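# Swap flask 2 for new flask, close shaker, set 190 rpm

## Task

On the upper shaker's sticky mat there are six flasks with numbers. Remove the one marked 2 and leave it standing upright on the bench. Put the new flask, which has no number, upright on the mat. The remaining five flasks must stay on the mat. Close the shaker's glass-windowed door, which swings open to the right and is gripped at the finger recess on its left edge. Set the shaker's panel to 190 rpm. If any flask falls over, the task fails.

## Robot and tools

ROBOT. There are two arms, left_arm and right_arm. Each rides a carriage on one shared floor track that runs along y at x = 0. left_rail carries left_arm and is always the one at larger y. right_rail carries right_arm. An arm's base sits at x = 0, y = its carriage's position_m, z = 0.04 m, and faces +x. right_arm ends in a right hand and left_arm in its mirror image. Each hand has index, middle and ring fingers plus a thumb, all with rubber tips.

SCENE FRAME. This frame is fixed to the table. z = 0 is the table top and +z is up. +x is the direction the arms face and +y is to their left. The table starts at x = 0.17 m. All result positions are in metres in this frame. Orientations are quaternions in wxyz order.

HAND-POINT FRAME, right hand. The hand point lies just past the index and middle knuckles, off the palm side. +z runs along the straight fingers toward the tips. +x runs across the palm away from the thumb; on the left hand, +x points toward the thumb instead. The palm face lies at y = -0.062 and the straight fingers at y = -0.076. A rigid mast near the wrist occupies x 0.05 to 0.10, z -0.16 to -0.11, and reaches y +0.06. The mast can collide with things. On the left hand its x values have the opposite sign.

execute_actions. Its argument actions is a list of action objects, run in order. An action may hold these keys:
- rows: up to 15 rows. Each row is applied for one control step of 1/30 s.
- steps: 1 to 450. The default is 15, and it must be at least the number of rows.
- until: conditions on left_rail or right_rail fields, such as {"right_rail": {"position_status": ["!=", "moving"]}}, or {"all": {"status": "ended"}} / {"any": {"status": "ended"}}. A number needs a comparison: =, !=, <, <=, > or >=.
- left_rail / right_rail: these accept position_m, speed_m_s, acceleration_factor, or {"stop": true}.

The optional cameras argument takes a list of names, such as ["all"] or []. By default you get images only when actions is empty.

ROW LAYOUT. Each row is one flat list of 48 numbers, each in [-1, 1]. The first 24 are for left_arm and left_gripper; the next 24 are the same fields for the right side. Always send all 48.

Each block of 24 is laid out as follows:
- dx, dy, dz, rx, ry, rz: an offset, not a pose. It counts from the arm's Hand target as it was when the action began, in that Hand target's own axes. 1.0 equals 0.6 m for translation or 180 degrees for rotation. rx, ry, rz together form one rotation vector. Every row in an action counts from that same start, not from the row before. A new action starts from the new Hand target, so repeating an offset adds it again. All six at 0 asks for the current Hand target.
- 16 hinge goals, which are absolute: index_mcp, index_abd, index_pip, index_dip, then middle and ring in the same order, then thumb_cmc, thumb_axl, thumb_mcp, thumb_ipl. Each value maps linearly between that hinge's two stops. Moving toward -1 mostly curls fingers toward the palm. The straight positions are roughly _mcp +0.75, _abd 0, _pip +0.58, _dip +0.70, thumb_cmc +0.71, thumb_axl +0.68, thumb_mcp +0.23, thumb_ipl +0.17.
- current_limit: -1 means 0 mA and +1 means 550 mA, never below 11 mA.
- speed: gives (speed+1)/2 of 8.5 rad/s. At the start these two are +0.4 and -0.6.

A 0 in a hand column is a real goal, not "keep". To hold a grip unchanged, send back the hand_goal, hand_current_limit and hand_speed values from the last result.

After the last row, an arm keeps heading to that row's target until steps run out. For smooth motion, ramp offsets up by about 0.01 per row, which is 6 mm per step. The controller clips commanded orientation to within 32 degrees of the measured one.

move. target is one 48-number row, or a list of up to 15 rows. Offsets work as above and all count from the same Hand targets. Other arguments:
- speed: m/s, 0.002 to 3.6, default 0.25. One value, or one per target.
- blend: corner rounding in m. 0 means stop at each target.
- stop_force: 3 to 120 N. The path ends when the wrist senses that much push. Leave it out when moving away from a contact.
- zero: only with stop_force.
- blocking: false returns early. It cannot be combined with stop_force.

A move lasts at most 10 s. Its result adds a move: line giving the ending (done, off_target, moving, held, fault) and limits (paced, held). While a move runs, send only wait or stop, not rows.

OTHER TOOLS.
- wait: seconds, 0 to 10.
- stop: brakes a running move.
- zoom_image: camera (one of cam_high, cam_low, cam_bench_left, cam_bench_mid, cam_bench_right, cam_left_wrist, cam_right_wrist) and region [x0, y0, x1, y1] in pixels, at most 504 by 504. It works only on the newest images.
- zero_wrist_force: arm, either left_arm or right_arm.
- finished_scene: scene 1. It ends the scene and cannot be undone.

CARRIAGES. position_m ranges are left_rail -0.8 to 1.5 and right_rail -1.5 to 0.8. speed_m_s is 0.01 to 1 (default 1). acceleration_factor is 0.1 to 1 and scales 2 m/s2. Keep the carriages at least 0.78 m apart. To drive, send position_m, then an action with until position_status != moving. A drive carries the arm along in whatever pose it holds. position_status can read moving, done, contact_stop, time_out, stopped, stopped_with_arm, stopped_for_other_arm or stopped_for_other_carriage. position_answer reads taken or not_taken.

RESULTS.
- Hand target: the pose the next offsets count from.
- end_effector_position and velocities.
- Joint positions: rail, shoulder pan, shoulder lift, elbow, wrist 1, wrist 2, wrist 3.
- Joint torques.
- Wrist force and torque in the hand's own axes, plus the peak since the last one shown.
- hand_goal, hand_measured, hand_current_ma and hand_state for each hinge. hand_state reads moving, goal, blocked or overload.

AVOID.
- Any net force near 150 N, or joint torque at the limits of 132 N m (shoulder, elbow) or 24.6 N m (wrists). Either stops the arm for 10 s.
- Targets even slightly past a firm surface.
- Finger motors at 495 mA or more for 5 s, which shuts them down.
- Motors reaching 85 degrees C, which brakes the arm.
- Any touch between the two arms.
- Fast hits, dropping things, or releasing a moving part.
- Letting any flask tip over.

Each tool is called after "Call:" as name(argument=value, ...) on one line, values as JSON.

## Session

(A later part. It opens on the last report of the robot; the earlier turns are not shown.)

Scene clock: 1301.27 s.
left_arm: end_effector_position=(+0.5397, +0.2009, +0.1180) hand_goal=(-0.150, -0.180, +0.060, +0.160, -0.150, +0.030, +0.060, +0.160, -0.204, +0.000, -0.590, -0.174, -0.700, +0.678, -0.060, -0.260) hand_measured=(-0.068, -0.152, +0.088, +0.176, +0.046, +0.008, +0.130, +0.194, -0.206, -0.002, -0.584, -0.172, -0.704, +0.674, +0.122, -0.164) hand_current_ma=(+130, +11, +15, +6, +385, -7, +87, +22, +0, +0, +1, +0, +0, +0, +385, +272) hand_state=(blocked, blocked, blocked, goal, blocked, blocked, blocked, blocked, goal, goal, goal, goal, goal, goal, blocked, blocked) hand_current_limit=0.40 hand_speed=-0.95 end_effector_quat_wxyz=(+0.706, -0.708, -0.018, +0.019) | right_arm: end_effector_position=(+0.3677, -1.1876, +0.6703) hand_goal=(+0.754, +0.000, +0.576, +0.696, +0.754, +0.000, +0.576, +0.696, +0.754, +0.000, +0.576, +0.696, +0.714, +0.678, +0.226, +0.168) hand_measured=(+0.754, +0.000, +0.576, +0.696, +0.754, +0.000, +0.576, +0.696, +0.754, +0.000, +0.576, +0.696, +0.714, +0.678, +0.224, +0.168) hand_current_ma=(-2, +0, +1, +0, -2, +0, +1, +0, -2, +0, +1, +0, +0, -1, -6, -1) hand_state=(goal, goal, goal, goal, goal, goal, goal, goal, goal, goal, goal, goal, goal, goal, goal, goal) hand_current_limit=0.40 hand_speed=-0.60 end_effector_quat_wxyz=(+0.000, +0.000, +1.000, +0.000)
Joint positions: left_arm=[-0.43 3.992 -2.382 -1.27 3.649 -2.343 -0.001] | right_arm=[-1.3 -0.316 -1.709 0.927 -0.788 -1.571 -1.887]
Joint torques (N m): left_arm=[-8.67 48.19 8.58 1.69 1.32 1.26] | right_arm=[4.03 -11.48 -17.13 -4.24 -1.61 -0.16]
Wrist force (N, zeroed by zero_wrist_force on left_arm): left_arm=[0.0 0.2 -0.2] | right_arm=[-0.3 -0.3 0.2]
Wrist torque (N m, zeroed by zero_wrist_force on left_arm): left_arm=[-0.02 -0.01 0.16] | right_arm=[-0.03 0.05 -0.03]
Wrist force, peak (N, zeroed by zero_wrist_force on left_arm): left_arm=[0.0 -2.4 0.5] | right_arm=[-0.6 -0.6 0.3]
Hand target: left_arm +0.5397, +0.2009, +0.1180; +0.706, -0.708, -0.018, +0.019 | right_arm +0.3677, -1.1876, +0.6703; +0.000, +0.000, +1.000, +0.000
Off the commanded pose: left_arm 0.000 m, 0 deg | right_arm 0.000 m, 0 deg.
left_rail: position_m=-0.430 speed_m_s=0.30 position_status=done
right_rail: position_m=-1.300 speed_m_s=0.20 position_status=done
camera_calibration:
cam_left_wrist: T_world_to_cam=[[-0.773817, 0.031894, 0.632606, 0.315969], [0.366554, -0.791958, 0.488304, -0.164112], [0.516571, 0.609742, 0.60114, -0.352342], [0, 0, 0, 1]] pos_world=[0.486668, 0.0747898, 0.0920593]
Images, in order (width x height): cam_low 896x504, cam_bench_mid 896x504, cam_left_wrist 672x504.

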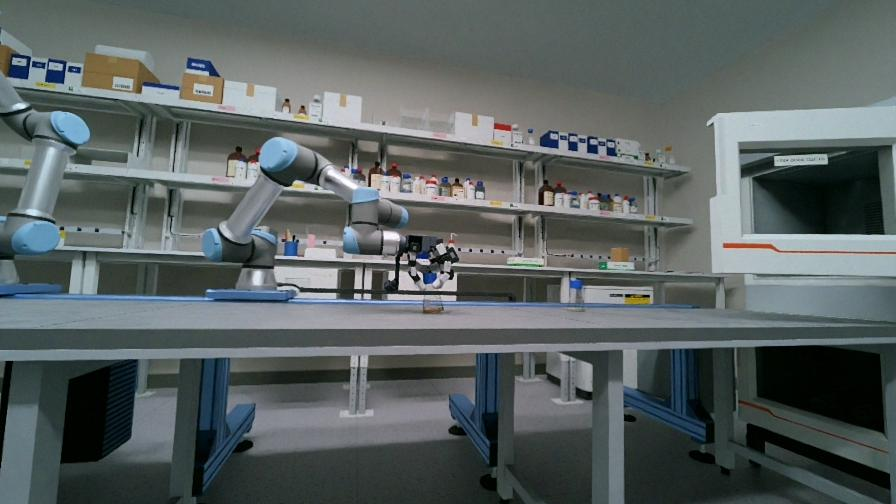

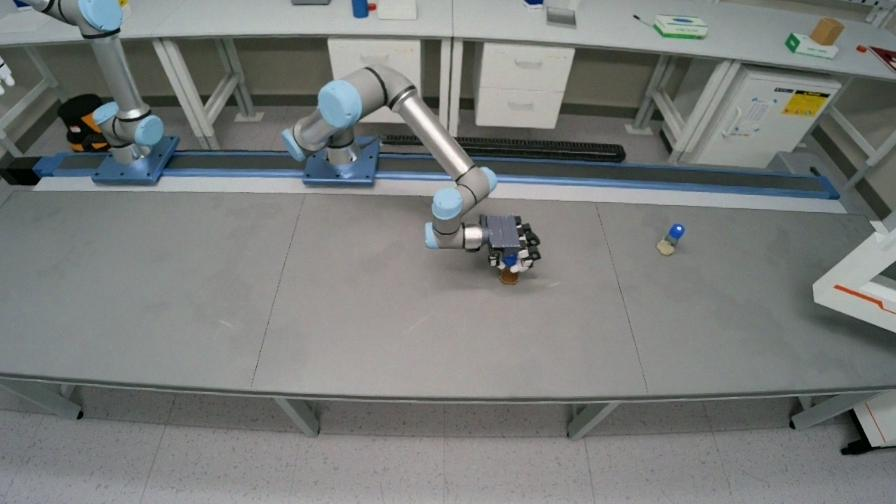

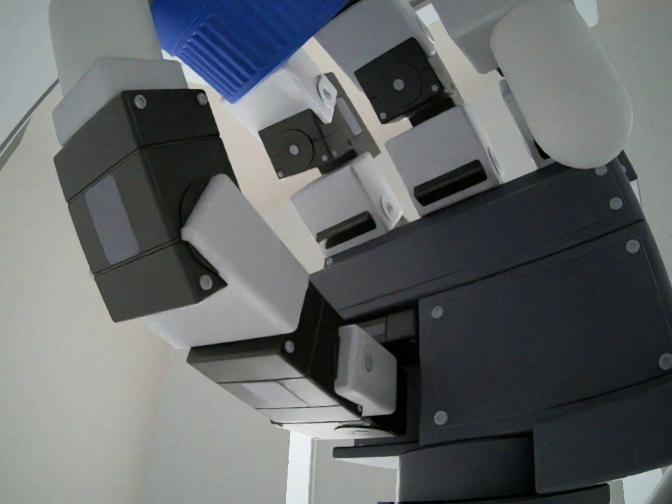

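Call:
execute_actions(actions=[{"rows":[[0,0,0,0,0,0,-0.06,-0.15,0.09,0.18,0.0,0.02,0.12,0.195,-0.205,0,-0.591,-0.174,-0.70,0.678,0.09,-0.18,0.4,-0.96,0,0,0,0,0,0,0.754,0,0.576,0.696,0.754,0,0.576,0.696,0.754,0,0.576,0.696,0.714,0.678,0.226,0.168,0.4,-0.6]],"steps":25},{"rows":[[0,0,0,0,0,0,0.02,-0.12,0.13,0.22,0.07,0.03,0.16,0.23,-0.205,0,-0.591,-0.174,-0.70,0.678,0.14,-0.12,0.4,-0.97,0,0,0,0,0,0,0.754,0,0.576,0.696,0.754,0,0.576,0.696,0.754,0,0.576,0.696,0.714,0.678,0.226,0.168,0.4,-0.6]],"steps":45},{"rows":[[0,0,0,0,0,0,0.09,-0.1,0.2,0.32,0.13,0.1,0.2,0.32,-0.205,0,-0.591,-0.174,-0.68,0.678,0.226,0.02,0.4,-0.95,0,0,0,0,0,0,0.754,0,0.576,0.696,0.754,0,0.576,0.696,0.754,0,0.576,0.696,0.714,0.678,0.226,0.168,0.4,-0.6]],"steps":50}], cameras=["cam_bench_mid","cam_low"])

Call:
zoom_image(camera="cam_low", region=[390, 230, 480, 325])

Call:
zoom_image(camera="cam_bench_mid", region=[475, 220, 565, 300])

Scene clock: 1314.87 s.
left_arm: end_effector_position=(+0.5397, +0.2009, +0.1180) hand_goal=(+0.090, -0.100, +0.200, +0.320, +0.130, +0.100, +0.200, +0.320, -0.204, +0.000, -0.590, -0.174, -0.680, +0.678, +0.226, +0.020) hand_measured=(+0.076, -0.102, +0.196, +0.318, +0.112, +0.096, +0.196, +0.318, -0.206, -0.002, -0.584, -0.172, -0.682, +0.678, +0.224, +0.018) hand_current_ma=(-5, +0, +0, +0, -7, +0, +0, +0, +0, +0, +1, +0, +0, +0, +0, +0) hand_state=(goal, goal, goal, goal, goal, goal, goal, goal, goal, goal, goal, goal, goal, goal, goal, goal) hand_current_limit=0.40 hand_speed=-0.95 end_effector_quat_wxyz=(+0.706, -0.708, -0.018, +0.019) | right_arm: end_effector_position=(+0.3677, -1.1876, +0.6703) hand_goal=(+0.754, +0.000, +0.576, +0.696, +0.754, +0.000, +0.576, +0.696, +0.754, +0.000, +0.576, +0.696, +0.714, +0.678, +0.226, +0.168) hand_measured=(+0.754, +0.000, +0.576, +0.696, +0.754, +0.000, +0.576, +0.696, +0.754, +0.000, +0.576, +0.696, +0.714, +0.678, +0.224, +0.168) hand_current_ma=(-2, +0, +1, +0, -2, +0, +1, +0, -2, +0, +1, +0, +0, -1, -6, -1) hand_state=(goal, goal, goal, goal, goal, goal, goal, goal, goal, goal, goal, goal, goal, goal, goal, goal) hand_current_limit=0.40 hand_speed=-0.60 end_effector_quat_wxyz=(+0.000, +0.000, +1.000, +0.000)
Joint positions: left_arm=[-0.43 3.992 -2.382 -1.27 3.649 -2.343 -0.001] | right_arm=[-1.3 -0.316 -1.709 0.927 -0.788 -1.571 -1.887]
Joint torques (N m): left_arm=[-5.55 48.8 9.12 0.14 1.34 0.94] | right_arm=[4.13 -11.04 -16.57 -4.21 -1.63 -0.17]
Wrist force (N, zeroed by zero_wrist_force on left_arm): left_arm=[0.0 -0.6 -0.1] | right_arm=[-0.1 -0.3 0.2]
Wrist torque (N m, zeroed by zero_wrist_force on left_arm): left_arm=[-0.04 -0.01 0.17] | right_arm=[-0.04 0.01 -0.01]
Wrist force, peak (N, zeroed by zero_wrist_force on left_arm): left_arm=[-0.2 -0.9 -0.1] | right_arm=[-0.5 -0.2 0.4]
Hand target: left_arm +0.5397, +0.2009, +0.1180; +0.706, -0.708, -0.018, +0.019 | right_arm +0.3677, -1.1876, +0.6703; +0.000, +0.000, +1.000, +0.000
Off the commanded pose: left_arm 0.000 m, 0 deg | right_arm 0.000 m, 0 deg.
left_rail: position_m=-0.430 speed_m_s=0.30 position_status=done
right_rail: position_m=-1.300 speed_m_s=0.20 position_status=done
Images, in order (width x height): cam_low 896x504, cam_bench_mid 896x504.

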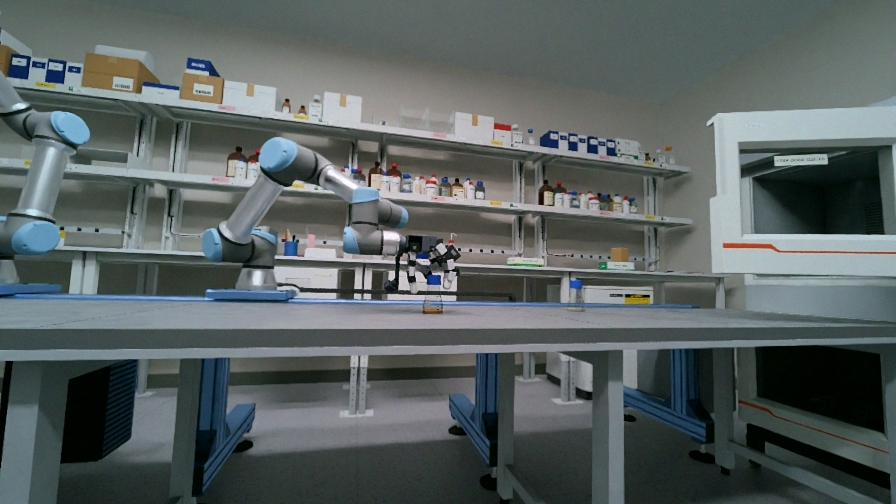

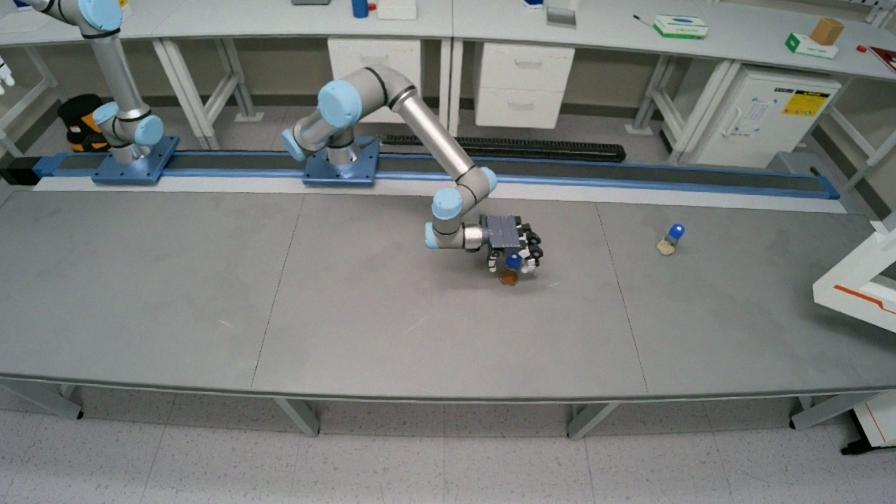

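Scaled by 5.305 from the camera's 896x504 image, which has a finer 1280x720 frame.

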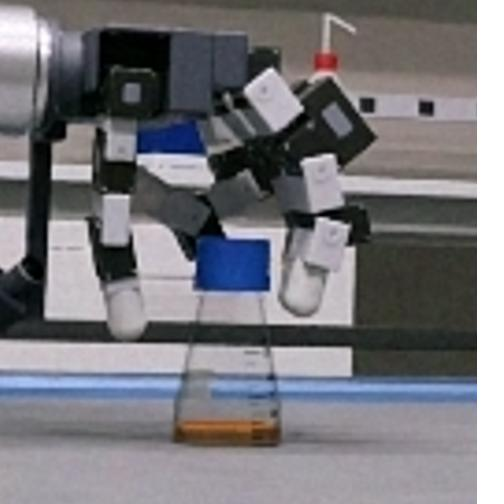

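Scaled by 5.600 from the camera's 896x504 image, which has a finer 1280x720 frame.

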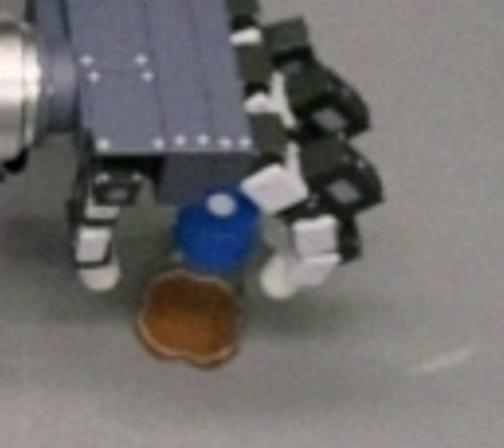

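Call:
move(target=[-0.0067,0,-0.005,0,0,0,0.09,-0.1,0.2,0.32,0.13,0.1,0.2,0.32,-0.205,0,-0.591,-0.174,-0.68,0.678,0.226,0.02,0.4,-0.95,0,0,0,0,0,0,0.754,0,0.576,0.696,0.754,0,0.576,0.696,0.754,0,0.576,0.696,0.714,0.678,0.226,0.168,0.4,-0.6], speed=0.02)

Call:
execute_actions(actions=[{"rows":[[0,0,0,0,0,0,0.0,-0.15,0.13,0.22,0.055,0.02,0.16,0.23,-0.205,0,-0.591,-0.174,-0.70,0.678,0.135,-0.13,0.4,-0.92,0,0,0,0,0,0,0.754,0,0.576,0.696,0.754,0,0.576,0.696,0.754,0,0.576,0.696,0.714,0.678,0.226,0.168,0.4,-0.6]],"steps":45}], cameras=["cam_low","cam_bench_mid","cam_left_wrist"])

Call:
zoom_image(camera="cam_low", region=[390, 230, 480, 325])

Call:
zoom_image(camera="cam_bench_mid", region=[475, 220, 565, 300])

Scene clock: 1336.07 s.
left_arm: end_effector_position=(+0.5359, +0.1977, +0.1181) hand_goal=(+0.090, -0.100, +0.200, +0.320, +0.130, +0.100, +0.200, +0.320, -0.204, +0.000, -0.590, -0.174, -0.680, +0.678, +0.226, +0.020) hand_measured=(+0.076, -0.102, +0.196, +0.318, +0.112, +0.096, +0.196, +0.318, -0.206, -0.002, -0.584, -0.172, -0.682, +0.678, +0.224, +0.018) hand_current_ma=(-5, +0, +0, +0, -7, +0, +0, +0, +0, +0, +1, +0, +0, +0, +0, +0) hand_state=(goal, goal, goal, goal, goal, goal, goal, goal, goal, goal, goal, goal, goal, goal, goal, goal) hand_current_limit=0.40 hand_speed=-0.95 end_effector_quat_wxyz=(+0.706, -0.708, -0.018, +0.019) | right_arm: end_effector_position=(+0.3677, -1.1876, +0.6703) hand_goal=(+0.754, +0.000, +0.576, +0.696, +0.754, +0.000, +0.576, +0.696, +0.754, +0.000, +0.576, +0.696, +0.714, +0.678, +0.226, +0.168) hand_measured=(+0.754, +0.000, +0.576, +0.696, +0.754, +0.000, +0.576, +0.696, +0.754, +0.000, +0.576, +0.696, +0.714, +0.678, +0.224, +0.168) hand_current_ma=(-2, +0, +1, +0, -2, +0, +1, +0, -2, +0, +1, +0, +0, -1, -6, -1) hand_state=(goal, goal, goal, goal, goal, goal, goal, goal, goal, goal, goal, goal, goal, goal, goal, goal) hand_current_limit=0.40 hand_speed=-0.60 end_effector_quat_wxyz=(+0.000, +0.000, +1.000, +0.000)
Joint positions: left_arm=[-0.43 3.993 -2.372 -1.29 3.659 -2.342 -0.001] | right_arm=[-1.3 -0.316 -1.709 0.927 -0.788 -1.571 -1.887]
Joint torques (N m): left_arm=[7.8 60.42 7.63 3.25 1.82 -0.6] | right_arm=[4.15 -10.3 -17.13 -4.2 -1.77 -0.28]
Wrist force (N, zeroed by zero_wrist_force on left_arm): left_arm=[0.1 -0.6 -0.2] | right_arm=[-0.2 -0.2 0.4]
Wrist torque (N m, zeroed by zero_wrist_force on left_arm): left_arm=[-0.03 -0.03 0.18] | right_arm=[-0.05 0.02 -0.02]
Wrist force, peak (N, zeroed by zero_wrist_force on left_arm): left_arm=[0.2 -0.9 -0.2] | right_arm=[-0.5 -0.4 0.3]
Hand target: left_arm +0.5359, +0.1977, +0.1181; +0.706, -0.708, -0.018, +0.019 | right_arm +0.3677, -1.1876, +0.6703; +0.000, +0.000, +1.000, +0.000
Off the commanded pose: left_arm 0.000 m, 0 deg | right_arm 0.000 m, 0 deg.
left_rail: position_m=-0.430 speed_m_s=0.30 position_status=done
right_rail: position_m=-1.300 speed_m_s=0.20 position_status=done
move: done

Scene clock: 1337.77 s.
left_arm: end_effector_position=(+0.5359, +0.1977, +0.1181) hand_goal=(+0.000, -0.150, +0.130, +0.220, +0.056, +0.020, +0.160, +0.230, -0.204, +0.000, -0.590, -0.174, -0.700, +0.678, +0.136, -0.130) hand_measured=(+0.002, -0.144, +0.136, +0.226, +0.052, +0.024, +0.162, +0.234, -0.206, -0.002, -0.584, -0.172, -0.696, +0.678, +0.140, -0.126) hand_current_ma=(+0, +1, +1, +1, +0, +0, +0, +0, +0, +0, +1, +0, +0, +0, +1, +0) hand_state=(goal, goal, goal, goal, goal, goal, goal, goal, goal, goal, goal, goal, goal, goal, goal, goal) hand_current_limit=0.40 hand_speed=-0.92 end_effector_quat_wxyz=(+0.706, -0.708, -0.018, +0.019) | right_arm: end_effector_position=(+0.3677, -1.1876, +0.6703) hand_goal=(+0.754, +0.000, +0.576, +0.696, +0.754, +0.000, +0.576, +0.696, +0.754, +0.000, +0.576, +0.696, +0.714, +0.678, +0.226, +0.168) hand_measured=(+0.754, +0.000, +0.576, +0.696, +0.754, +0.000, +0.576, +0.696, +0.754, +0.000, +0.576, +0.696, +0.714, +0.678, +0.224, +0.168) hand_current_ma=(-2, +0, +1, +0, -2, +0, +1, +0, -2, +0, +1, +0, +0, -1, -6, -1) hand_state=(goal, goal, goal, goal, goal, goal, goal, goal, goal, goal, goal, goal, goal, goal, goal, goal) hand_current_limit=0.40 hand_speed=-0.60 end_effector_quat_wxyz=(+0.000, +0.000, +1.000, +0.000)
Joint positions: left_arm=[-0.43 3.993 -2.371 -1.291 3.659 -2.342 -0.001] | right_arm=[-1.3 -0.316 -1.709 0.927 -0.788 -1.571 -1.887]
Joint torques (N m): left_arm=[7.66 60.32 6.98 3.3 1.74 0.01] | right_arm=[3.96 -10.21 -17.35 -4.27 -1.82 -0.08]
Wrist force (N, zeroed by zero_wrist_force on left_arm): left_arm=[0.1 -1.0 0.3] | right_arm=[-0.1 0.0 0.2]
Wrist torque (N m, zeroed by zero_wrist_force on left_arm): left_arm=[-0.06 -0.02 0.17] | right_arm=[0.00 0.00 0.00]
Wrist force, peak (N, zeroed by zero_wrist_force on left_arm): left_arm=[0.1 -1.1 0.3] | right_arm=[-0.6 0.1 0.0]
Hand target: left_arm +0.5359, +0.1977, +0.1181; +0.706, -0.708, -0.018, +0.019 | right_arm +0.3677, -1.1876, +0.6703; +0.000, +0.000, +1.000, +0.000
Off the commanded pose: left_arm 0.000 m, 0 deg | right_arm 0.000 m, 0 deg.
left_rail: position_m=-0.430 speed_m_s=0.30 position_status=done
right_rail: position_m=-1.300 speed_m_s=0.20 position_status=done
camera_calibration:
cam_left_wrist: T_world_to_cam=[[-0.773817, 0.031894, 0.632606, 0.313054], [0.366554, -0.791958, 0.488304, -0.165217], [0.516571, 0.609742, 0.60114, -0.348376], [0, 0, 0, 1]] pos_world=[0.482768, 0.0715898, 0.0920593]
Images, in order (width x height): cam_low 896x504, cam_bench_mid 896x504, cam_left_wrist 672x504.

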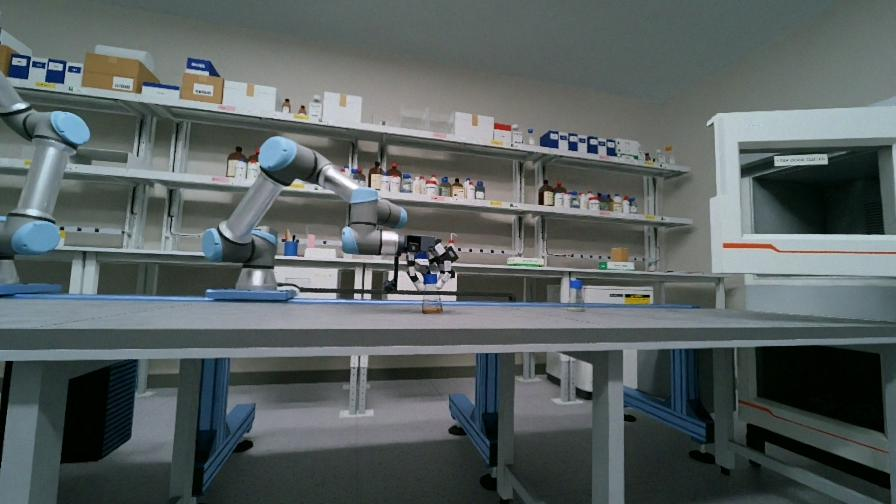

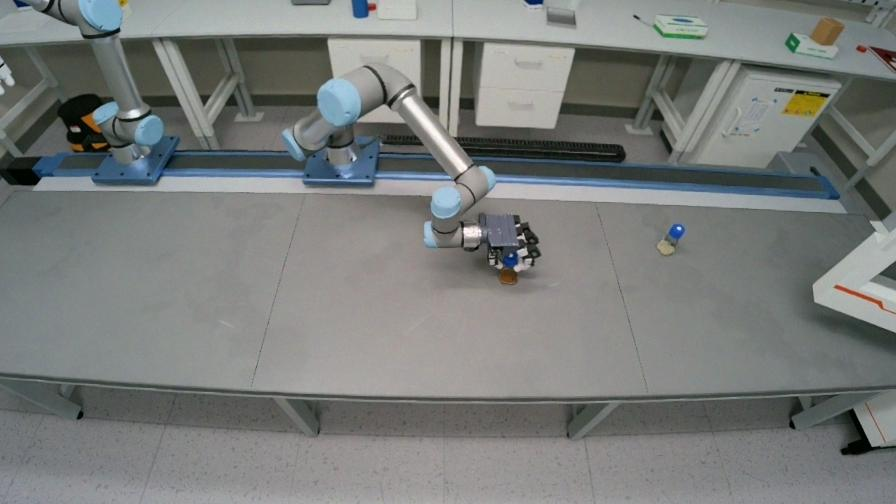

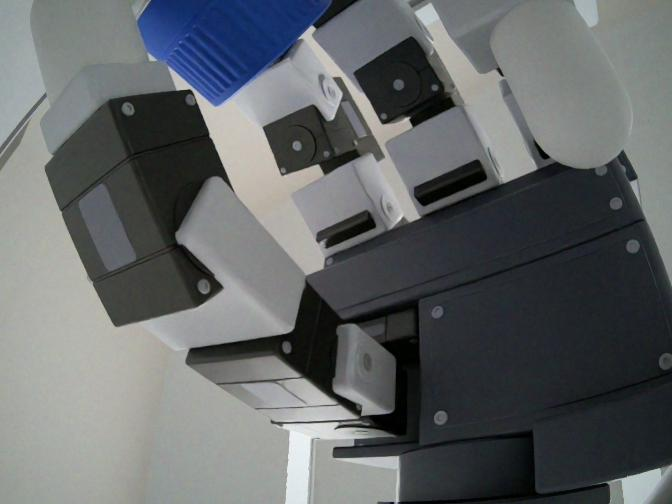

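Scaled by 5.305 from the camera's 896x504 image, which has a finer 1280x720 frame.

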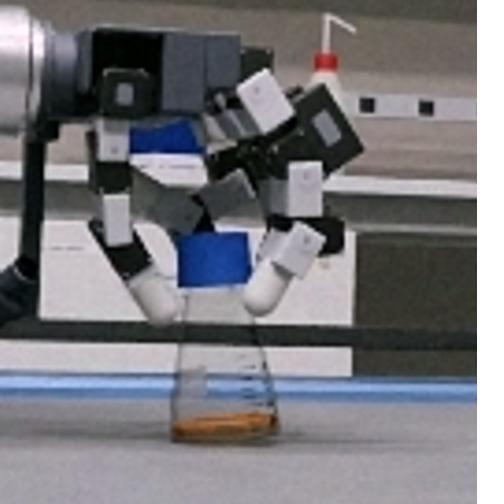

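Scaled by 5.600 from the camera's 896x504 image, which has a finer 1280x720 frame.

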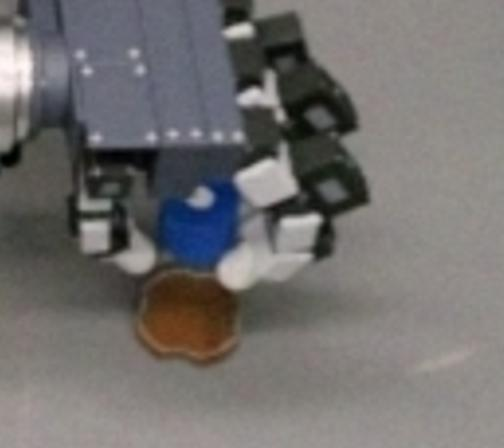

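Call:
execute_actions(actions=[{"rows":[[0,0,0,0,0,0,0.09,-0.12,0.2,0.32,0.13,0.06,0.2,0.32,-0.205,0,-0.591,-0.174,-0.69,0.678,0.226,0.0,0.4,-0.97,0,0,0,0,0,0,0.754,0,0.576,0.696,0.754,0,0.576,0.696,0.754,0,0.576,0.696,0.714,0.678,0.226,0.168,0.4,-0.6]],"steps":80}])

Call:
move(target=[0,0,0.0185,0,0,0,0.09,-0.12,0.2,0.32,0.13,0.06,0.2,0.32,-0.205,0,-0.591,-0.174,-0.69,0.678,0.226,0.0,0.4,-0.95,0,0,0,0,0,0,0.754,0,0.576,0.696,0.754,0,0.576,0.696,0.754,0,0.576,0.696,0.714,0.678,0.226,0.168,0.4,-0.6], speed=0.02)

Call:
execute_actions(actions=[{"rows":[[0,0,0,0,0,0,0.0,-0.15,0.13,0.22,0.055,0.02,0.16,0.23,-0.205,0,-0.591,-0.174,-0.70,0.678,0.135,-0.13,0.4,-0.92,0,0,0,0,0,0,0.754,0,0.576,0.696,0.754,0,0.576,0.696,0.754,0,0.576,0.696,0.714,0.678,0.226,0.168,0.4,-0.6]],"steps":45}], cameras=["cam_low","cam_bench_mid","cam_left_wrist"])

Call:
zoom_image(camera="cam_low", region=[390, 230, 480, 325])

Call:
zoom_image(camera="cam_bench_mid", region=[475, 220, 565, 300])

Scene clock: 1354.17 s.
left_arm: end_effector_position=(+0.5359, +0.1977, +0.1181) hand_goal=(+0.090, -0.120, +0.200, +0.320, +0.130, +0.060, +0.200, +0.320, -0.204, +0.000, -0.590, -0.174, -0.690, +0.678, +0.226, +0.000) hand_measured=(+0.076, -0.120, +0.196, +0.318, +0.112, +0.056, +0.196, +0.318, -0.206, -0.002, -0.584, -0.172, -0.692, +0.678, +0.224, -0.002) hand_current_ma=(-5, +0, +0, +0, -7, +0, +0, +0, +0, +0, +1, +0, +0, +0, +0, +0) hand_state=(goal, goal, goal, goal, goal, goal, goal, goal, goal, goal, goal, goal, goal, goal, goal, goal) hand_current_limit=0.40 hand_speed=-0.97 end_effector_quat_wxyz=(+0.706, -0.708, -0.018, +0.019) | right_arm: end_effector_position=(+0.3677, -1.1876, +0.6703) hand_goal=(+0.754, +0.000, +0.576, +0.696, +0.754, +0.000, +0.576, +0.696, +0.754, +0.000, +0.576, +0.696, +0.714, +0.678, +0.226, +0.168) hand_measured=(+0.754, +0.000, +0.576, +0.696, +0.754, +0.000, +0.576, +0.696, +0.754, +0.000, +0.576, +0.696, +0.714, +0.678, +0.224, +0.168) hand_current_ma=(-2, +0, +1, +0, -2, +0, +1, +0, -2, +0, +1, +0, +0, -1, -6, -1) hand_state=(goal, goal, goal, goal, goal, goal, goal, goal, goal, goal, goal, goal, goal, goal, goal, goal) hand_current_limit=0.40 hand_speed=-0.60 end_effector_quat_wxyz=(+0.000, +0.000, +1.000, +0.000)
Joint positions: left_arm=[-0.43 3.993 -2.371 -1.291 3.659 -2.342 -0.001] | right_arm=[-1.3 -0.316 -1.709 0.927 -0.788 -1.571 -1.887]
Joint torques (N m): left_arm=[5.55 59.54 8.82 3.02 1.62 1.52] | right_arm=[4.68 -10 -16.92 -4.13 -1.91 -0.15]
Wrist force (N, zeroed by zero_wrist_force on left_arm): left_arm=[-0.1 -0.7 0.0] | right_arm=[-0.3 -0.2 -0.1]
Wrist torque (N m, zeroed by zero_wrist_force on left_arm): left_arm=[-0.06 0.01 0.16] | right_arm=[-0.01 0.04 -0.02]
Wrist force, peak (N, zeroed by zero_wrist_force on left_arm): left_arm=[0.0 -1.1 0.4] | right_arm=[-0.5 -0.2 0.4]
Hand target: left_arm +0.5359, +0.1977, +0.1181; +0.706, -0.708, -0.018, +0.019 | right_arm +0.3677, -1.1876, +0.6703; +0.000, +0.000, +1.000, +0.000
Off the commanded pose: left_arm 0.000 m, 0 deg | right_arm 0.000 m, 0 deg.
left_rail: position_m=-0.430 speed_m_s=0.30 position_status=done
right_rail: position_m=-1.300 speed_m_s=0.20 position_status=done

Scene clock: 1355.10 s.
left_arm: end_effector_position=(+0.5353, +0.2087, +0.1180) hand_goal=(+0.090, -0.120, +0.200, +0.320, +0.130, +0.060, +0.200, +0.320, -0.204, +0.000, -0.590, -0.174, -0.690, +0.678, +0.226, +0.000) hand_measured=(+0.076, -0.120, +0.196, +0.318, +0.112, +0.056, +0.196, +0.318, -0.206, -0.002, -0.584, -0.172, -0.692, +0.678, +0.224, -0.002) hand_current_ma=(-5, +0, +0, +0, -7, +0, +0, +0, +0, +0, +1, +0, +0, +0, +0, +0) hand_state=(goal, goal, goal, goal, goal, goal, goal, goal, goal, goal, goal, goal, goal, goal, goal, goal) hand_current_limit=0.40 hand_speed=-0.95 end_effector_quat_wxyz=(+0.706, -0.708, -0.018, +0.019) | right_arm: end_effector_position=(+0.3677, -1.1876, +0.6703) hand_goal=(+0.754, +0.000, +0.576, +0.696, +0.754, +0.000, +0.576, +0.696, +0.754, +0.000, +0.576, +0.696, +0.714, +0.678, +0.226, +0.168) hand_measured=(+0.754, +0.000, +0.576, +0.696, +0.754, +0.000, +0.576, +0.696, +0.754, +0.000, +0.576, +0.696, +0.714, +0.678, +0.224, +0.168) hand_current_ma=(-2, +0, +1, +0, -2, +0, +1, +0, -2, +0, +1, +0, +0, -1, -6, -1) hand_state=(goal, goal, goal, goal, goal, goal, goal, goal, goal, goal, goal, goal, goal, goal, goal, goal) hand_current_limit=0.40 hand_speed=-0.60 end_effector_quat_wxyz=(+0.000, +0.000, +1.000, +0.000)
Joint positions: left_arm=[-0.43 4.005 -2.385 -1.265 3.647 -2.33 -0.001] | right_arm=[-1.3 -0.316 -1.709 0.927 -0.788 -1.571 -1.887]
Joint torques (N m): left_arm=[8.21 46.59 29.29 -1.3 1.78 0.69] | right_arm=[4.26 -9.9 -17.82 -4.28 -1.92 -0.13]
Wrist force (N, zeroed by zero_wrist_force on left_arm): left_arm=[0.1 -0.6 -0.1] | right_arm=[-0.2 -0.1 0.2]
Wrist torque (N m, zeroed by zero_wrist_force on left_arm): left_arm=[-0.05 -0.01 0.15] | right_arm=[-0.01 0.02 -0.01]
Wrist force, peak (N, zeroed by zero_wrist_force on left_arm): left_arm=[0.0 -0.9 0.0] | right_arm=[-0.4 -0.4 0.1]
Hand target: left_arm +0.5353, +0.2088, +0.1180; +0.706, -0.708, -0.018, +0.019 | right_arm +0.3677, -1.1876, +0.6703; +0.000, +0.000, +1.000, +0.000
Off the commanded pose: left_arm 0.000 m, 0 deg | right_arm 0.000 m, 0 deg.
left_rail: position_m=-0.430 speed_m_s=0.30 position_status=done
right_rail: position_m=-1.300 speed_m_s=0.20 position_status=done
move: done

Scene clock: 1356.80 s.
left_arm: end_effector_position=(+0.5353, +0.2088, +0.1180) hand_goal=(+0.000, -0.150, +0.130, +0.220, +0.056, +0.020, +0.160, +0.230, -0.204, +0.000, -0.590, -0.174, -0.700, +0.678, +0.136, -0.130) hand_measured=(+0.000, -0.146, +0.134, +0.226, +0.052, +0.024, +0.162, +0.234, -0.206, -0.002, -0.584, -0.172, -0.696, +0.678, +0.140, -0.126) hand_current_ma=(+0, +0, +0, +1, +0, +0, +0, +0, +0, +0, +1, +0, +0, +0, +1, +1) hand_state=(goal, goal, goal, goal, goal, goal, goal, goal, goal, goal, goal, goal, goal, goal, goal, goal) hand_current_limit=0.40 hand_speed=-0.92 end_effector_quat_wxyz=(+0.706, -0.708, -0.018, +0.019) | right_arm: end_effector_position=(+0.3677, -1.1876, +0.6703) hand_goal=(+0.754, +0.000, +0.576, +0.696, +0.754, +0.000, +0.576, +0.696, +0.754, +0.000, +0.576, +0.696, +0.714, +0.678, +0.226, +0.168) hand_measured=(+0.754, +0.000, +0.576, +0.696, +0.754, +0.000, +0.576, +0.696, +0.754, +0.000, +0.576, +0.696, +0.714, +0.678, +0.224, +0.168) hand_current_ma=(-2, +0, +1, +0, -2, +0, +1, +0, -2, +0, +1, +0, +0, -1, -6, -1) hand_state=(goal, goal, goal, goal, goal, goal, goal, goal, goal, goal, goal, goal, goal, goal, goal, goal) hand_current_limit=0.40 hand_speed=-0.60 end_effector_quat_wxyz=(+0.000, +0.000, +1.000, +0.000)
Joint positions: left_arm=[-0.43 4.005 -2.385 -1.265 3.646 -2.33 -0.001] | right_arm=[-1.3 -0.316 -1.709 0.927 -0.788 -1.571 -1.887]
Joint torques (N m): left_arm=[7.48 47.2 29.95 -1.04 1.78 -0.98] | right_arm=[4.57 -9.61 -16.94 -4.23 -1.88 -0.15]
Wrist force (N, zeroed by zero_wrist_force on left_arm): left_arm=[0.2 -0.5 0.0] | right_arm=[-0.1 -0.1 0.3]
Wrist torque (N m, zeroed by zero_wrist_force on left_arm): left_arm=[-0.03 -0.02 0.14] | right_arm=[-0.02 0.01 -0.01]
Wrist force, peak (N, zeroed by zero_wrist_force on left_arm): left_arm=[0.0 -0.9 -0.3] | right_arm=[-0.5 -0.4 -0.1]
Hand target: left_arm +0.5353, +0.2088, +0.1180; +0.706, -0.708, -0.018, +0.019 | right_arm +0.3677, -1.1876, +0.6703; +0.000, +0.000, +1.000, +0.000
Off the commanded pose: left_arm 0.000 m, 0 deg | right_arm 0.000 m, 0 deg.
left_rail: position_m=-0.430 speed_m_s=0.30 position_status=done
right_rail: position_m=-1.300 speed_m_s=0.20 position_status=done
camera_calibration:
cam_left_wrist: T_world_to_cam=[[-0.773817, 0.031894, 0.632606, 0.312238], [0.366554, -0.791958, 0.488304, -0.156286], [0.516571, 0.609742, 0.60114, -0.354773], [0, 0, 0, 1]] pos_world=[0.482168, 0.0825898, 0.0920593]
Images, in order (width x height): cam_low 896x504, cam_bench_mid 896x504, cam_left_wrist 672x504.

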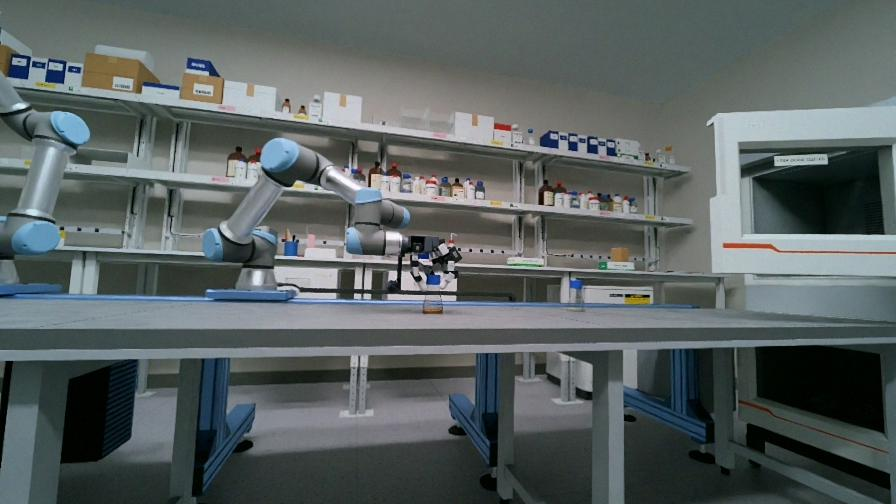

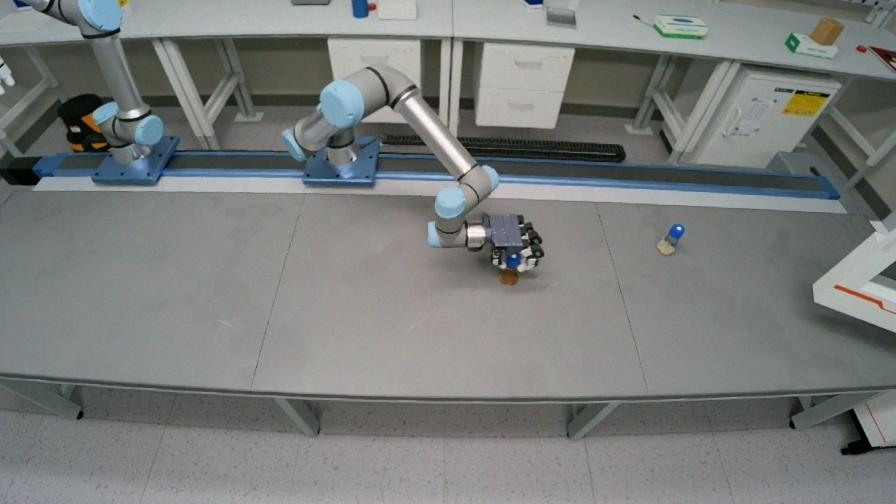

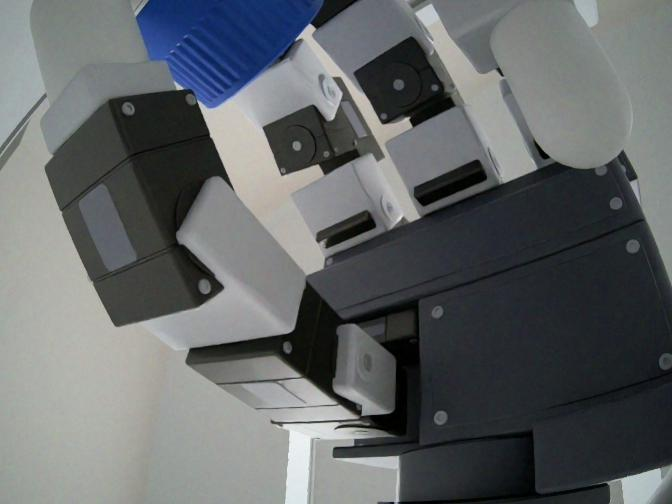

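Scaled by 5.305 from the camera's 896x504 image, which has a finer 1280x720 frame.

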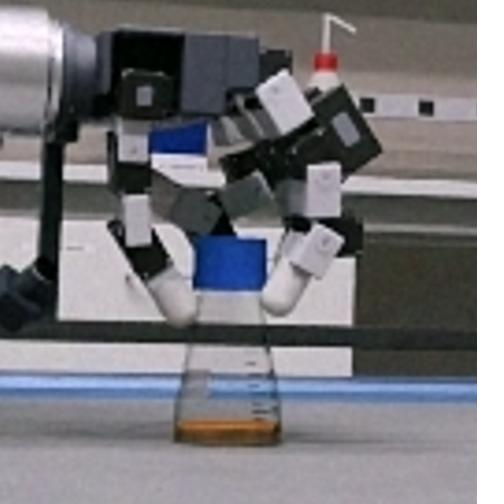

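Scaled by 5.600 from the camera's 896x504 image, which has a finer 1280x720 frame.

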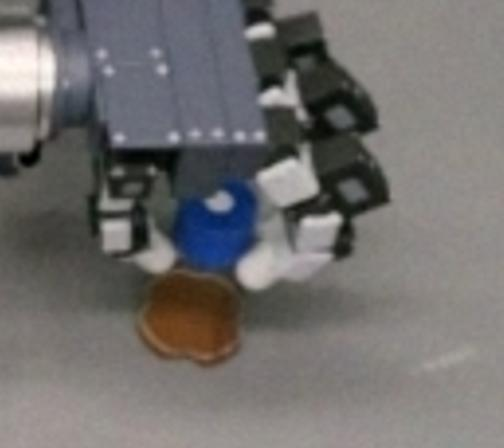

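Call:
execute_actions(actions=[{"rows":[[0,0,0,0,0,0,-0.15,-0.18,0.06,0.16,-0.15,0.03,0.06,0.16,-0.205,0,-0.591,-0.174,-0.70,0.678,-0.06,-0.26,0.4,-0.96,0,0,0,0,0,0,0.754,0,0.576,0.696,0.754,0,0.576,0.696,0.754,0,0.576,0.696,0.714,0.678,0.226,0.168,0.4,-0.6]],"steps":75}], cameras=["cam_low","cam_bench_mid","cam_left_wrist"])

Call:
zoom_image(camera="cam_low", region=[390, 230, 480, 325])

Call:
zoom_image(camera="cam_bench_mid", region=[475, 220, 565, 300])

Scene clock: 1364.60 s.
left_arm: end_effector_position=(+0.5353, +0.2088, +0.1180) hand_goal=(-0.150, -0.180, +0.060, +0.160, -0.150, +0.030, +0.060, +0.160, -0.204, +0.000, -0.590, -0.174, -0.700, +0.678, -0.060, -0.260) hand_measured=(-0.024, -0.162, +0.104, +0.188, +0.028, +0.022, +0.126, +0.186, -0.206, -0.002, -0.584, -0.172, -0.702, +0.676, +0.140, -0.154) hand_current_ma=(+289, +5, +36, +16, +385, -1, +79, +14, +0, +0, +1, +0, +0, +0, +385, +329) hand_state=(blocked, goal, blocked, blocked, blocked, goal, blocked, blocked, goal, goal, goal, goal, goal, goal, blocked, blocked) hand_current_limit=0.40 hand_speed=-0.96 end_effector_quat_wxyz=(+0.706, -0.708, -0.018, +0.019) | right_arm: end_effector_position=(+0.3677, -1.1876, +0.6703) hand_goal=(+0.754, +0.000, +0.576, +0.696, +0.754, +0.000, +0.576, +0.696, +0.754, +0.000, +0.576, +0.696, +0.714, +0.678, +0.226, +0.168) hand_measured=(+0.754, +0.000, +0.576, +0.696, +0.754, +0.000, +0.576, +0.696, +0.754, +0.000, +0.576, +0.696, +0.714, +0.678, +0.224, +0.168) hand_current_ma=(-2, +0, +1, +0, -2, +0, +1, +0, -2, +0, +1, +0, +0, -1, -6, -1) hand_state=(goal, goal, goal, goal, goal, goal, goal, goal, goal, goal, goal, goal, goal, goal, goal, goal) hand_current_limit=0.40 hand_speed=-0.60 end_effector_quat_wxyz=(+0.000, +0.000, +1.000, +0.000)
Joint positions: left_arm=[-0.43 4.005 -2.385 -1.265 3.646 -2.33 -0.001] | right_arm=[-1.3 -0.316 -1.709 0.927 -0.788 -1.571 -1.887]
Joint torques (N m): left_arm=[7.71 49.95 30.06 0.01 1.68 -0.98] | right_arm=[4.32 -9.14 -16.44 -4.2 -2.04 -0.13]
Wrist force (N, zeroed by zero_wrist_force on left_arm): left_arm=[0.0 0.2 -0.2] | right_arm=[-0.4 -0.3 0.1]
Wrist torque (N m, zeroed by zero_wrist_force on left_arm): left_arm=[0.00 0.00 0.12] | right_arm=[-0.04 0.05 -0.03]
Wrist force, peak (N, zeroed by zero_wrist_force on left_arm): left_arm=[0.0 -0.9 -0.4] | right_arm=[-0.5 -0.2 0.3]
Hand target: left_arm +0.5353, +0.2088, +0.1180; +0.706, -0.708, -0.018, +0.019 | right_arm +0.3677, -1.1876, +0.6703; +0.000, +0.000, +1.000, +0.000
Off the commanded pose: left_arm 0.000 m, 0 deg | right_arm 0.000 m, 0 deg.
left_rail: position_m=-0.430 speed_m_s=0.30 position_status=done
right_rail: position_m=-1.300 speed_m_s=0.20 position_status=done
camera_calibration:
cam_left_wrist: T_world_to_cam=[[-0.773817, 0.031894, 0.632606, 0.312238], [0.366554, -0.791958, 0.488304, -0.156286], [0.516571, 0.609742, 0.60114, -0.354773], [0, 0, 0, 1]] pos_world=[0.482168, 0.0825898, 0.0920593]
Images, in order (width x height): cam_low 896x504, cam_bench_mid 896x504, cam_left_wrist 672x504.

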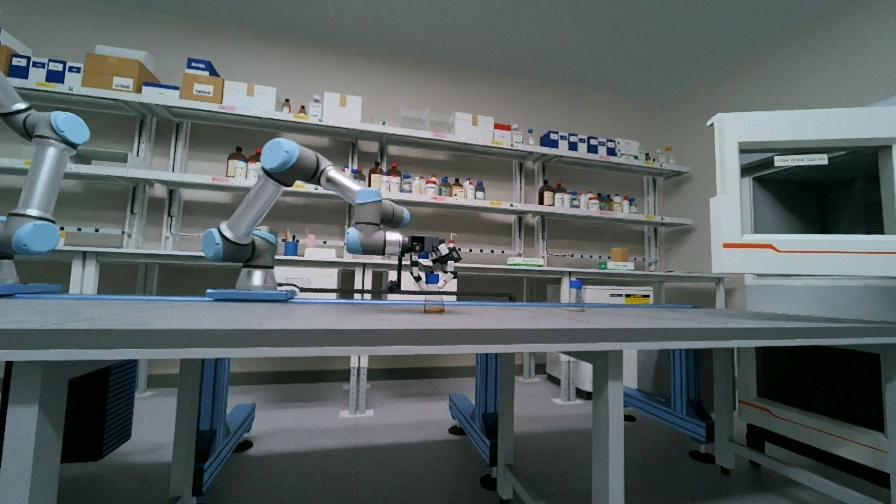

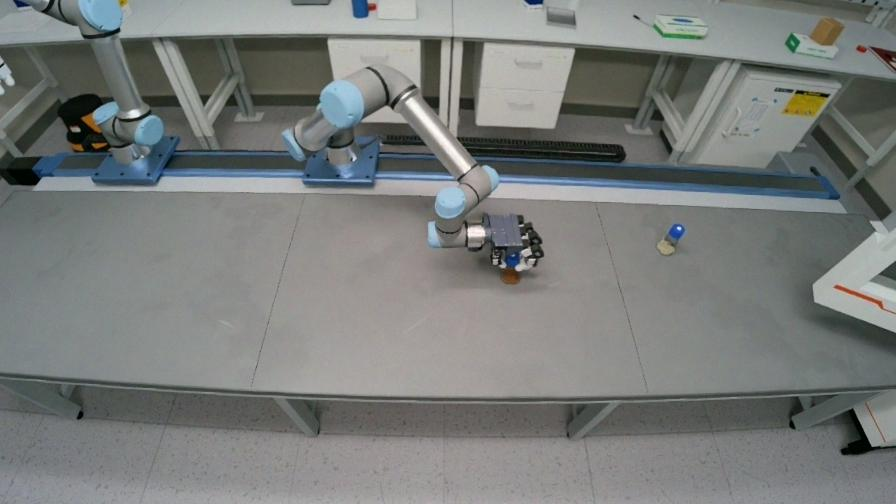

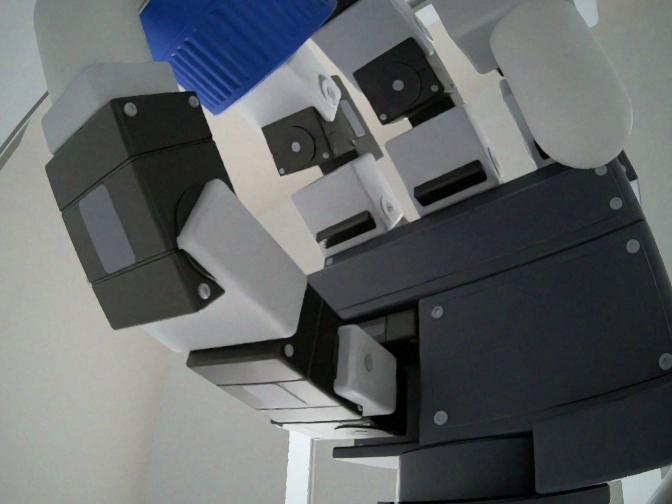

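Scaled by 5.305 from the camera's 896x504 image, which has a finer 1280x720 frame.

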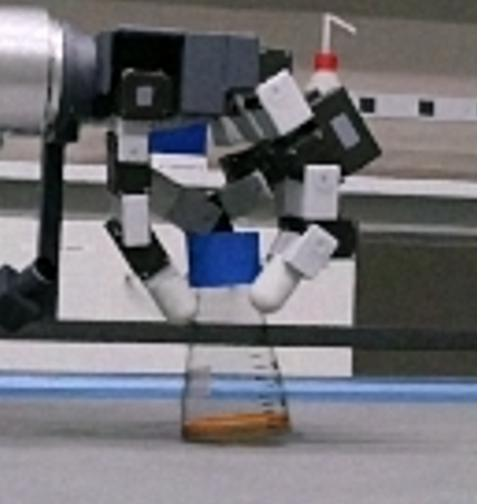

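Scaled by 5.600 from the camera's 896x504 image, which has a finer 1280x720 frame.

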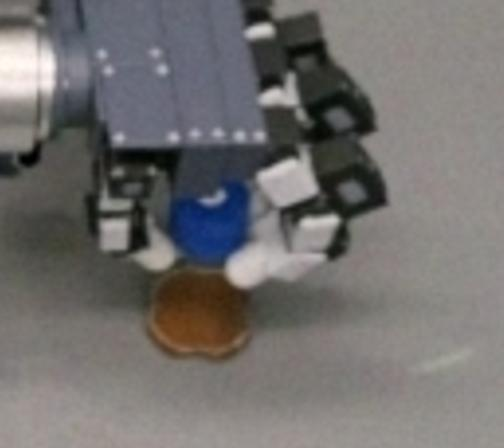

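Call:
move(target=[0,-0.06,0,0,0,0,-0.15,-0.18,0.06,0.16,-0.15,0.03,0.06,0.16,-0.205,0,-0.591,-0.174,-0.70,0.678,-0.06,-0.26,0.4,-0.96,0,0,0,0,0,0,0.754,0,0.576,0.696,0.754,0,0.576,0.696,0.754,0,0.576,0.696,0.714,0.678,0.226,0.168,0.4,-0.6], speed=0.02, cameras=["cam_low","cam_bench_mid","cam_left_wrist"])

Call:
zoom_image(camera="cam_low", region=[390, 215, 480, 310])

Call:
zoom_image(camera="cam_bench_mid", region=[475, 210, 565, 290])

Scene clock: 1373.77 s.
left_arm: end_effector_position=(+0.5353, +0.2089, +0.1539) hand_goal=(-0.150, -0.180, +0.060, +0.160, -0.150, +0.030, +0.060, +0.160, -0.204, +0.000, -0.590, -0.174, -0.700, +0.678, -0.060, -0.260) hand_measured=(-0.024, -0.162, +0.104, +0.188, +0.028, +0.022, +0.126, +0.186, -0.206, -0.002, -0.584, -0.172, -0.702, +0.676, +0.140, -0.154) hand_current_ma=(+289, +5, +36, +16, +385, -1, +79, +14, +0, +0, +1, +0, +0, +0, +385, +329) hand_state=(blocked, goal, blocked, blocked, blocked, goal, blocked, blocked, goal, goal, goal, goal, goal, goal, blocked, blocked) hand_current_limit=0.40 hand_speed=-0.96 end_effector_quat_wxyz=(+0.706, -0.708, -0.018, +0.019) | right_arm: end_effector_position=(+0.3677, -1.1876, +0.6703) hand_goal=(+0.754, +0.000, +0.576, +0.696, +0.754, +0.000, +0.576, +0.696, +0.754, +0.000, +0.576, +0.696, +0.714, +0.678, +0.226, +0.168) hand_measured=(+0.754, +0.000, +0.576, +0.696, +0.754, +0.000, +0.576, +0.696, +0.754, +0.000, +0.576, +0.696, +0.714, +0.678, +0.224, +0.168) hand_current_ma=(-2, +0, +1, +0, -2, +0, +1, +0, -2, +0, +1, +0, +0, -1, -6, -1) hand_state=(goal, goal, goal, goal, goal, goal, goal, goal, goal, goal, goal, goal, goal, goal, goal, goal) hand_current_limit=0.40 hand_speed=-0.60 end_effector_quat_wxyz=(+0.000, +0.000, +1.000, +0.000)
Joint positions: left_arm=[-0.43 4.005 -2.345 -1.237 3.579 -2.33 -0.001] | right_arm=[-1.3 -0.316 -1.709 0.927 -0.788 -1.571 -1.887]
Joint torques (N m): left_arm=[8.34 60.41 32.04 -1.17 1.6 0.67] | right_arm=[4.96 -8.69 -16.54 -4.16 -2.08 -0.21]
Wrist force (N, zeroed by zero_wrist_force on left_arm): left_arm=[0.0 -0.2 0.0] | right_arm=[-0.2 -0.1 0.1]
Wrist torque (N m, zeroed by zero_wrist_force on left_arm): left_arm=[-0.03 0.00 0.13] | right_arm=[-0.02 0.03 -0.02]
Wrist force, peak (N, zeroed by zero_wrist_force on left_arm): left_arm=[-0.1 0.5 -0.3] | right_arm=[-0.6 -0.2 0.3]
Hand target: left_arm +0.5353, +0.2089, +0.1540; +0.706, -0.708, -0.018, +0.019 | right_arm +0.3677, -1.1876, +0.6703; +0.000, +0.000, +1.000, +0.000
Off the commanded pose: left_arm 0.000 m, 0 deg | right_arm 0.000 m, 0 deg.
left_rail: position_m=-0.430 speed_m_s=0.30 position_status=done
right_rail: position_m=-1.300 speed_m_s=0.20 position_status=done
move: done
camera_calibration:
cam_left_wrist: T_world_to_cam=[[-0.773817, 0.031894, 0.632606, 0.289665], [0.366554, -0.791958, 0.488304, -0.173724], [0.516571, 0.609742, 0.60114, -0.376407], [0, 0, 0, 1]] pos_world=[0.482268, 0.0826898, 0.127859]
Images, in order (width x height): cam_low 896x504, cam_bench_mid 896x504, cam_left_wrist 672x504.

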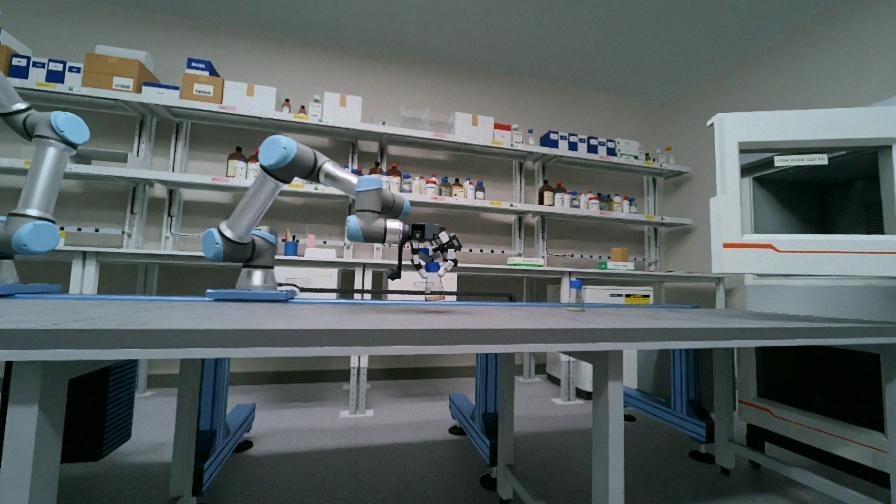

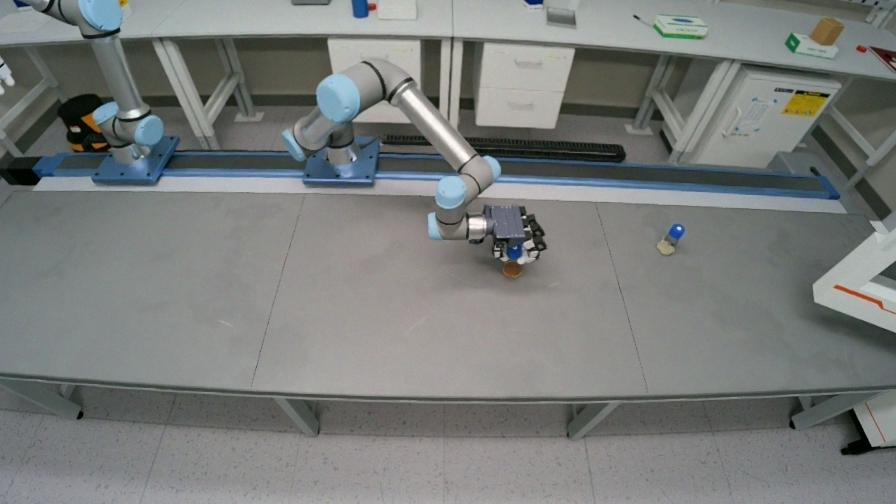

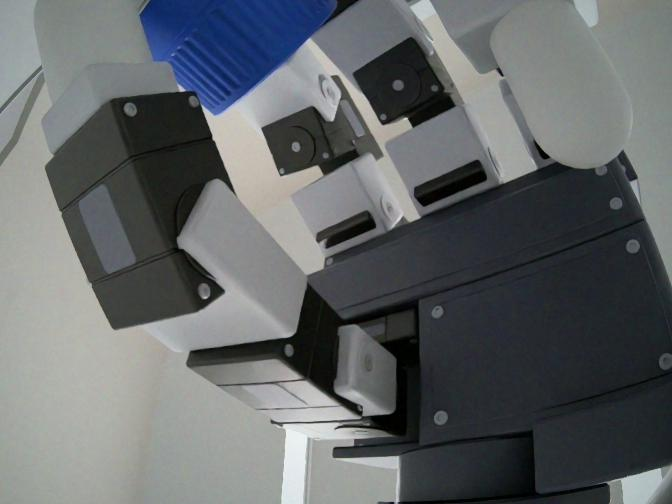

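Scaled by 5.305 from the camera's 896x504 image, which has a finer 1280x720 frame.

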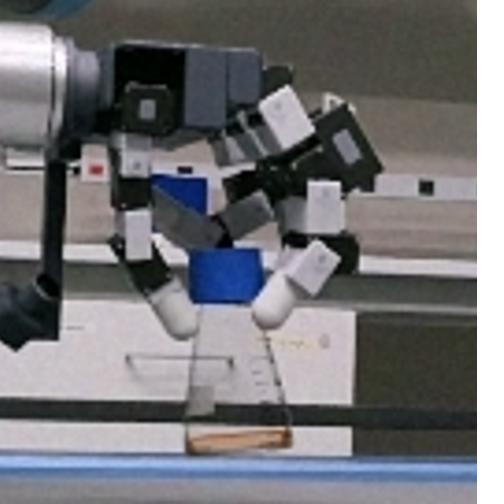

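Scaled by 5.600 from the camera's 896x504 image, which has a finer 1280x720 frame.

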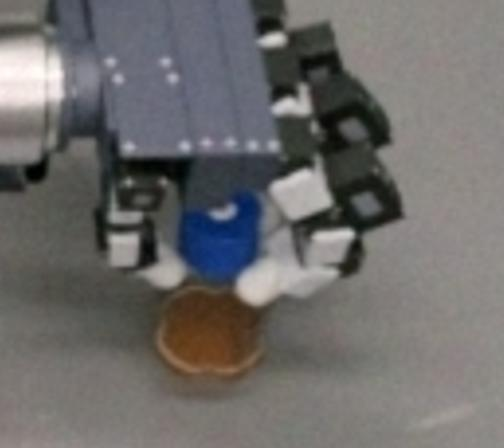

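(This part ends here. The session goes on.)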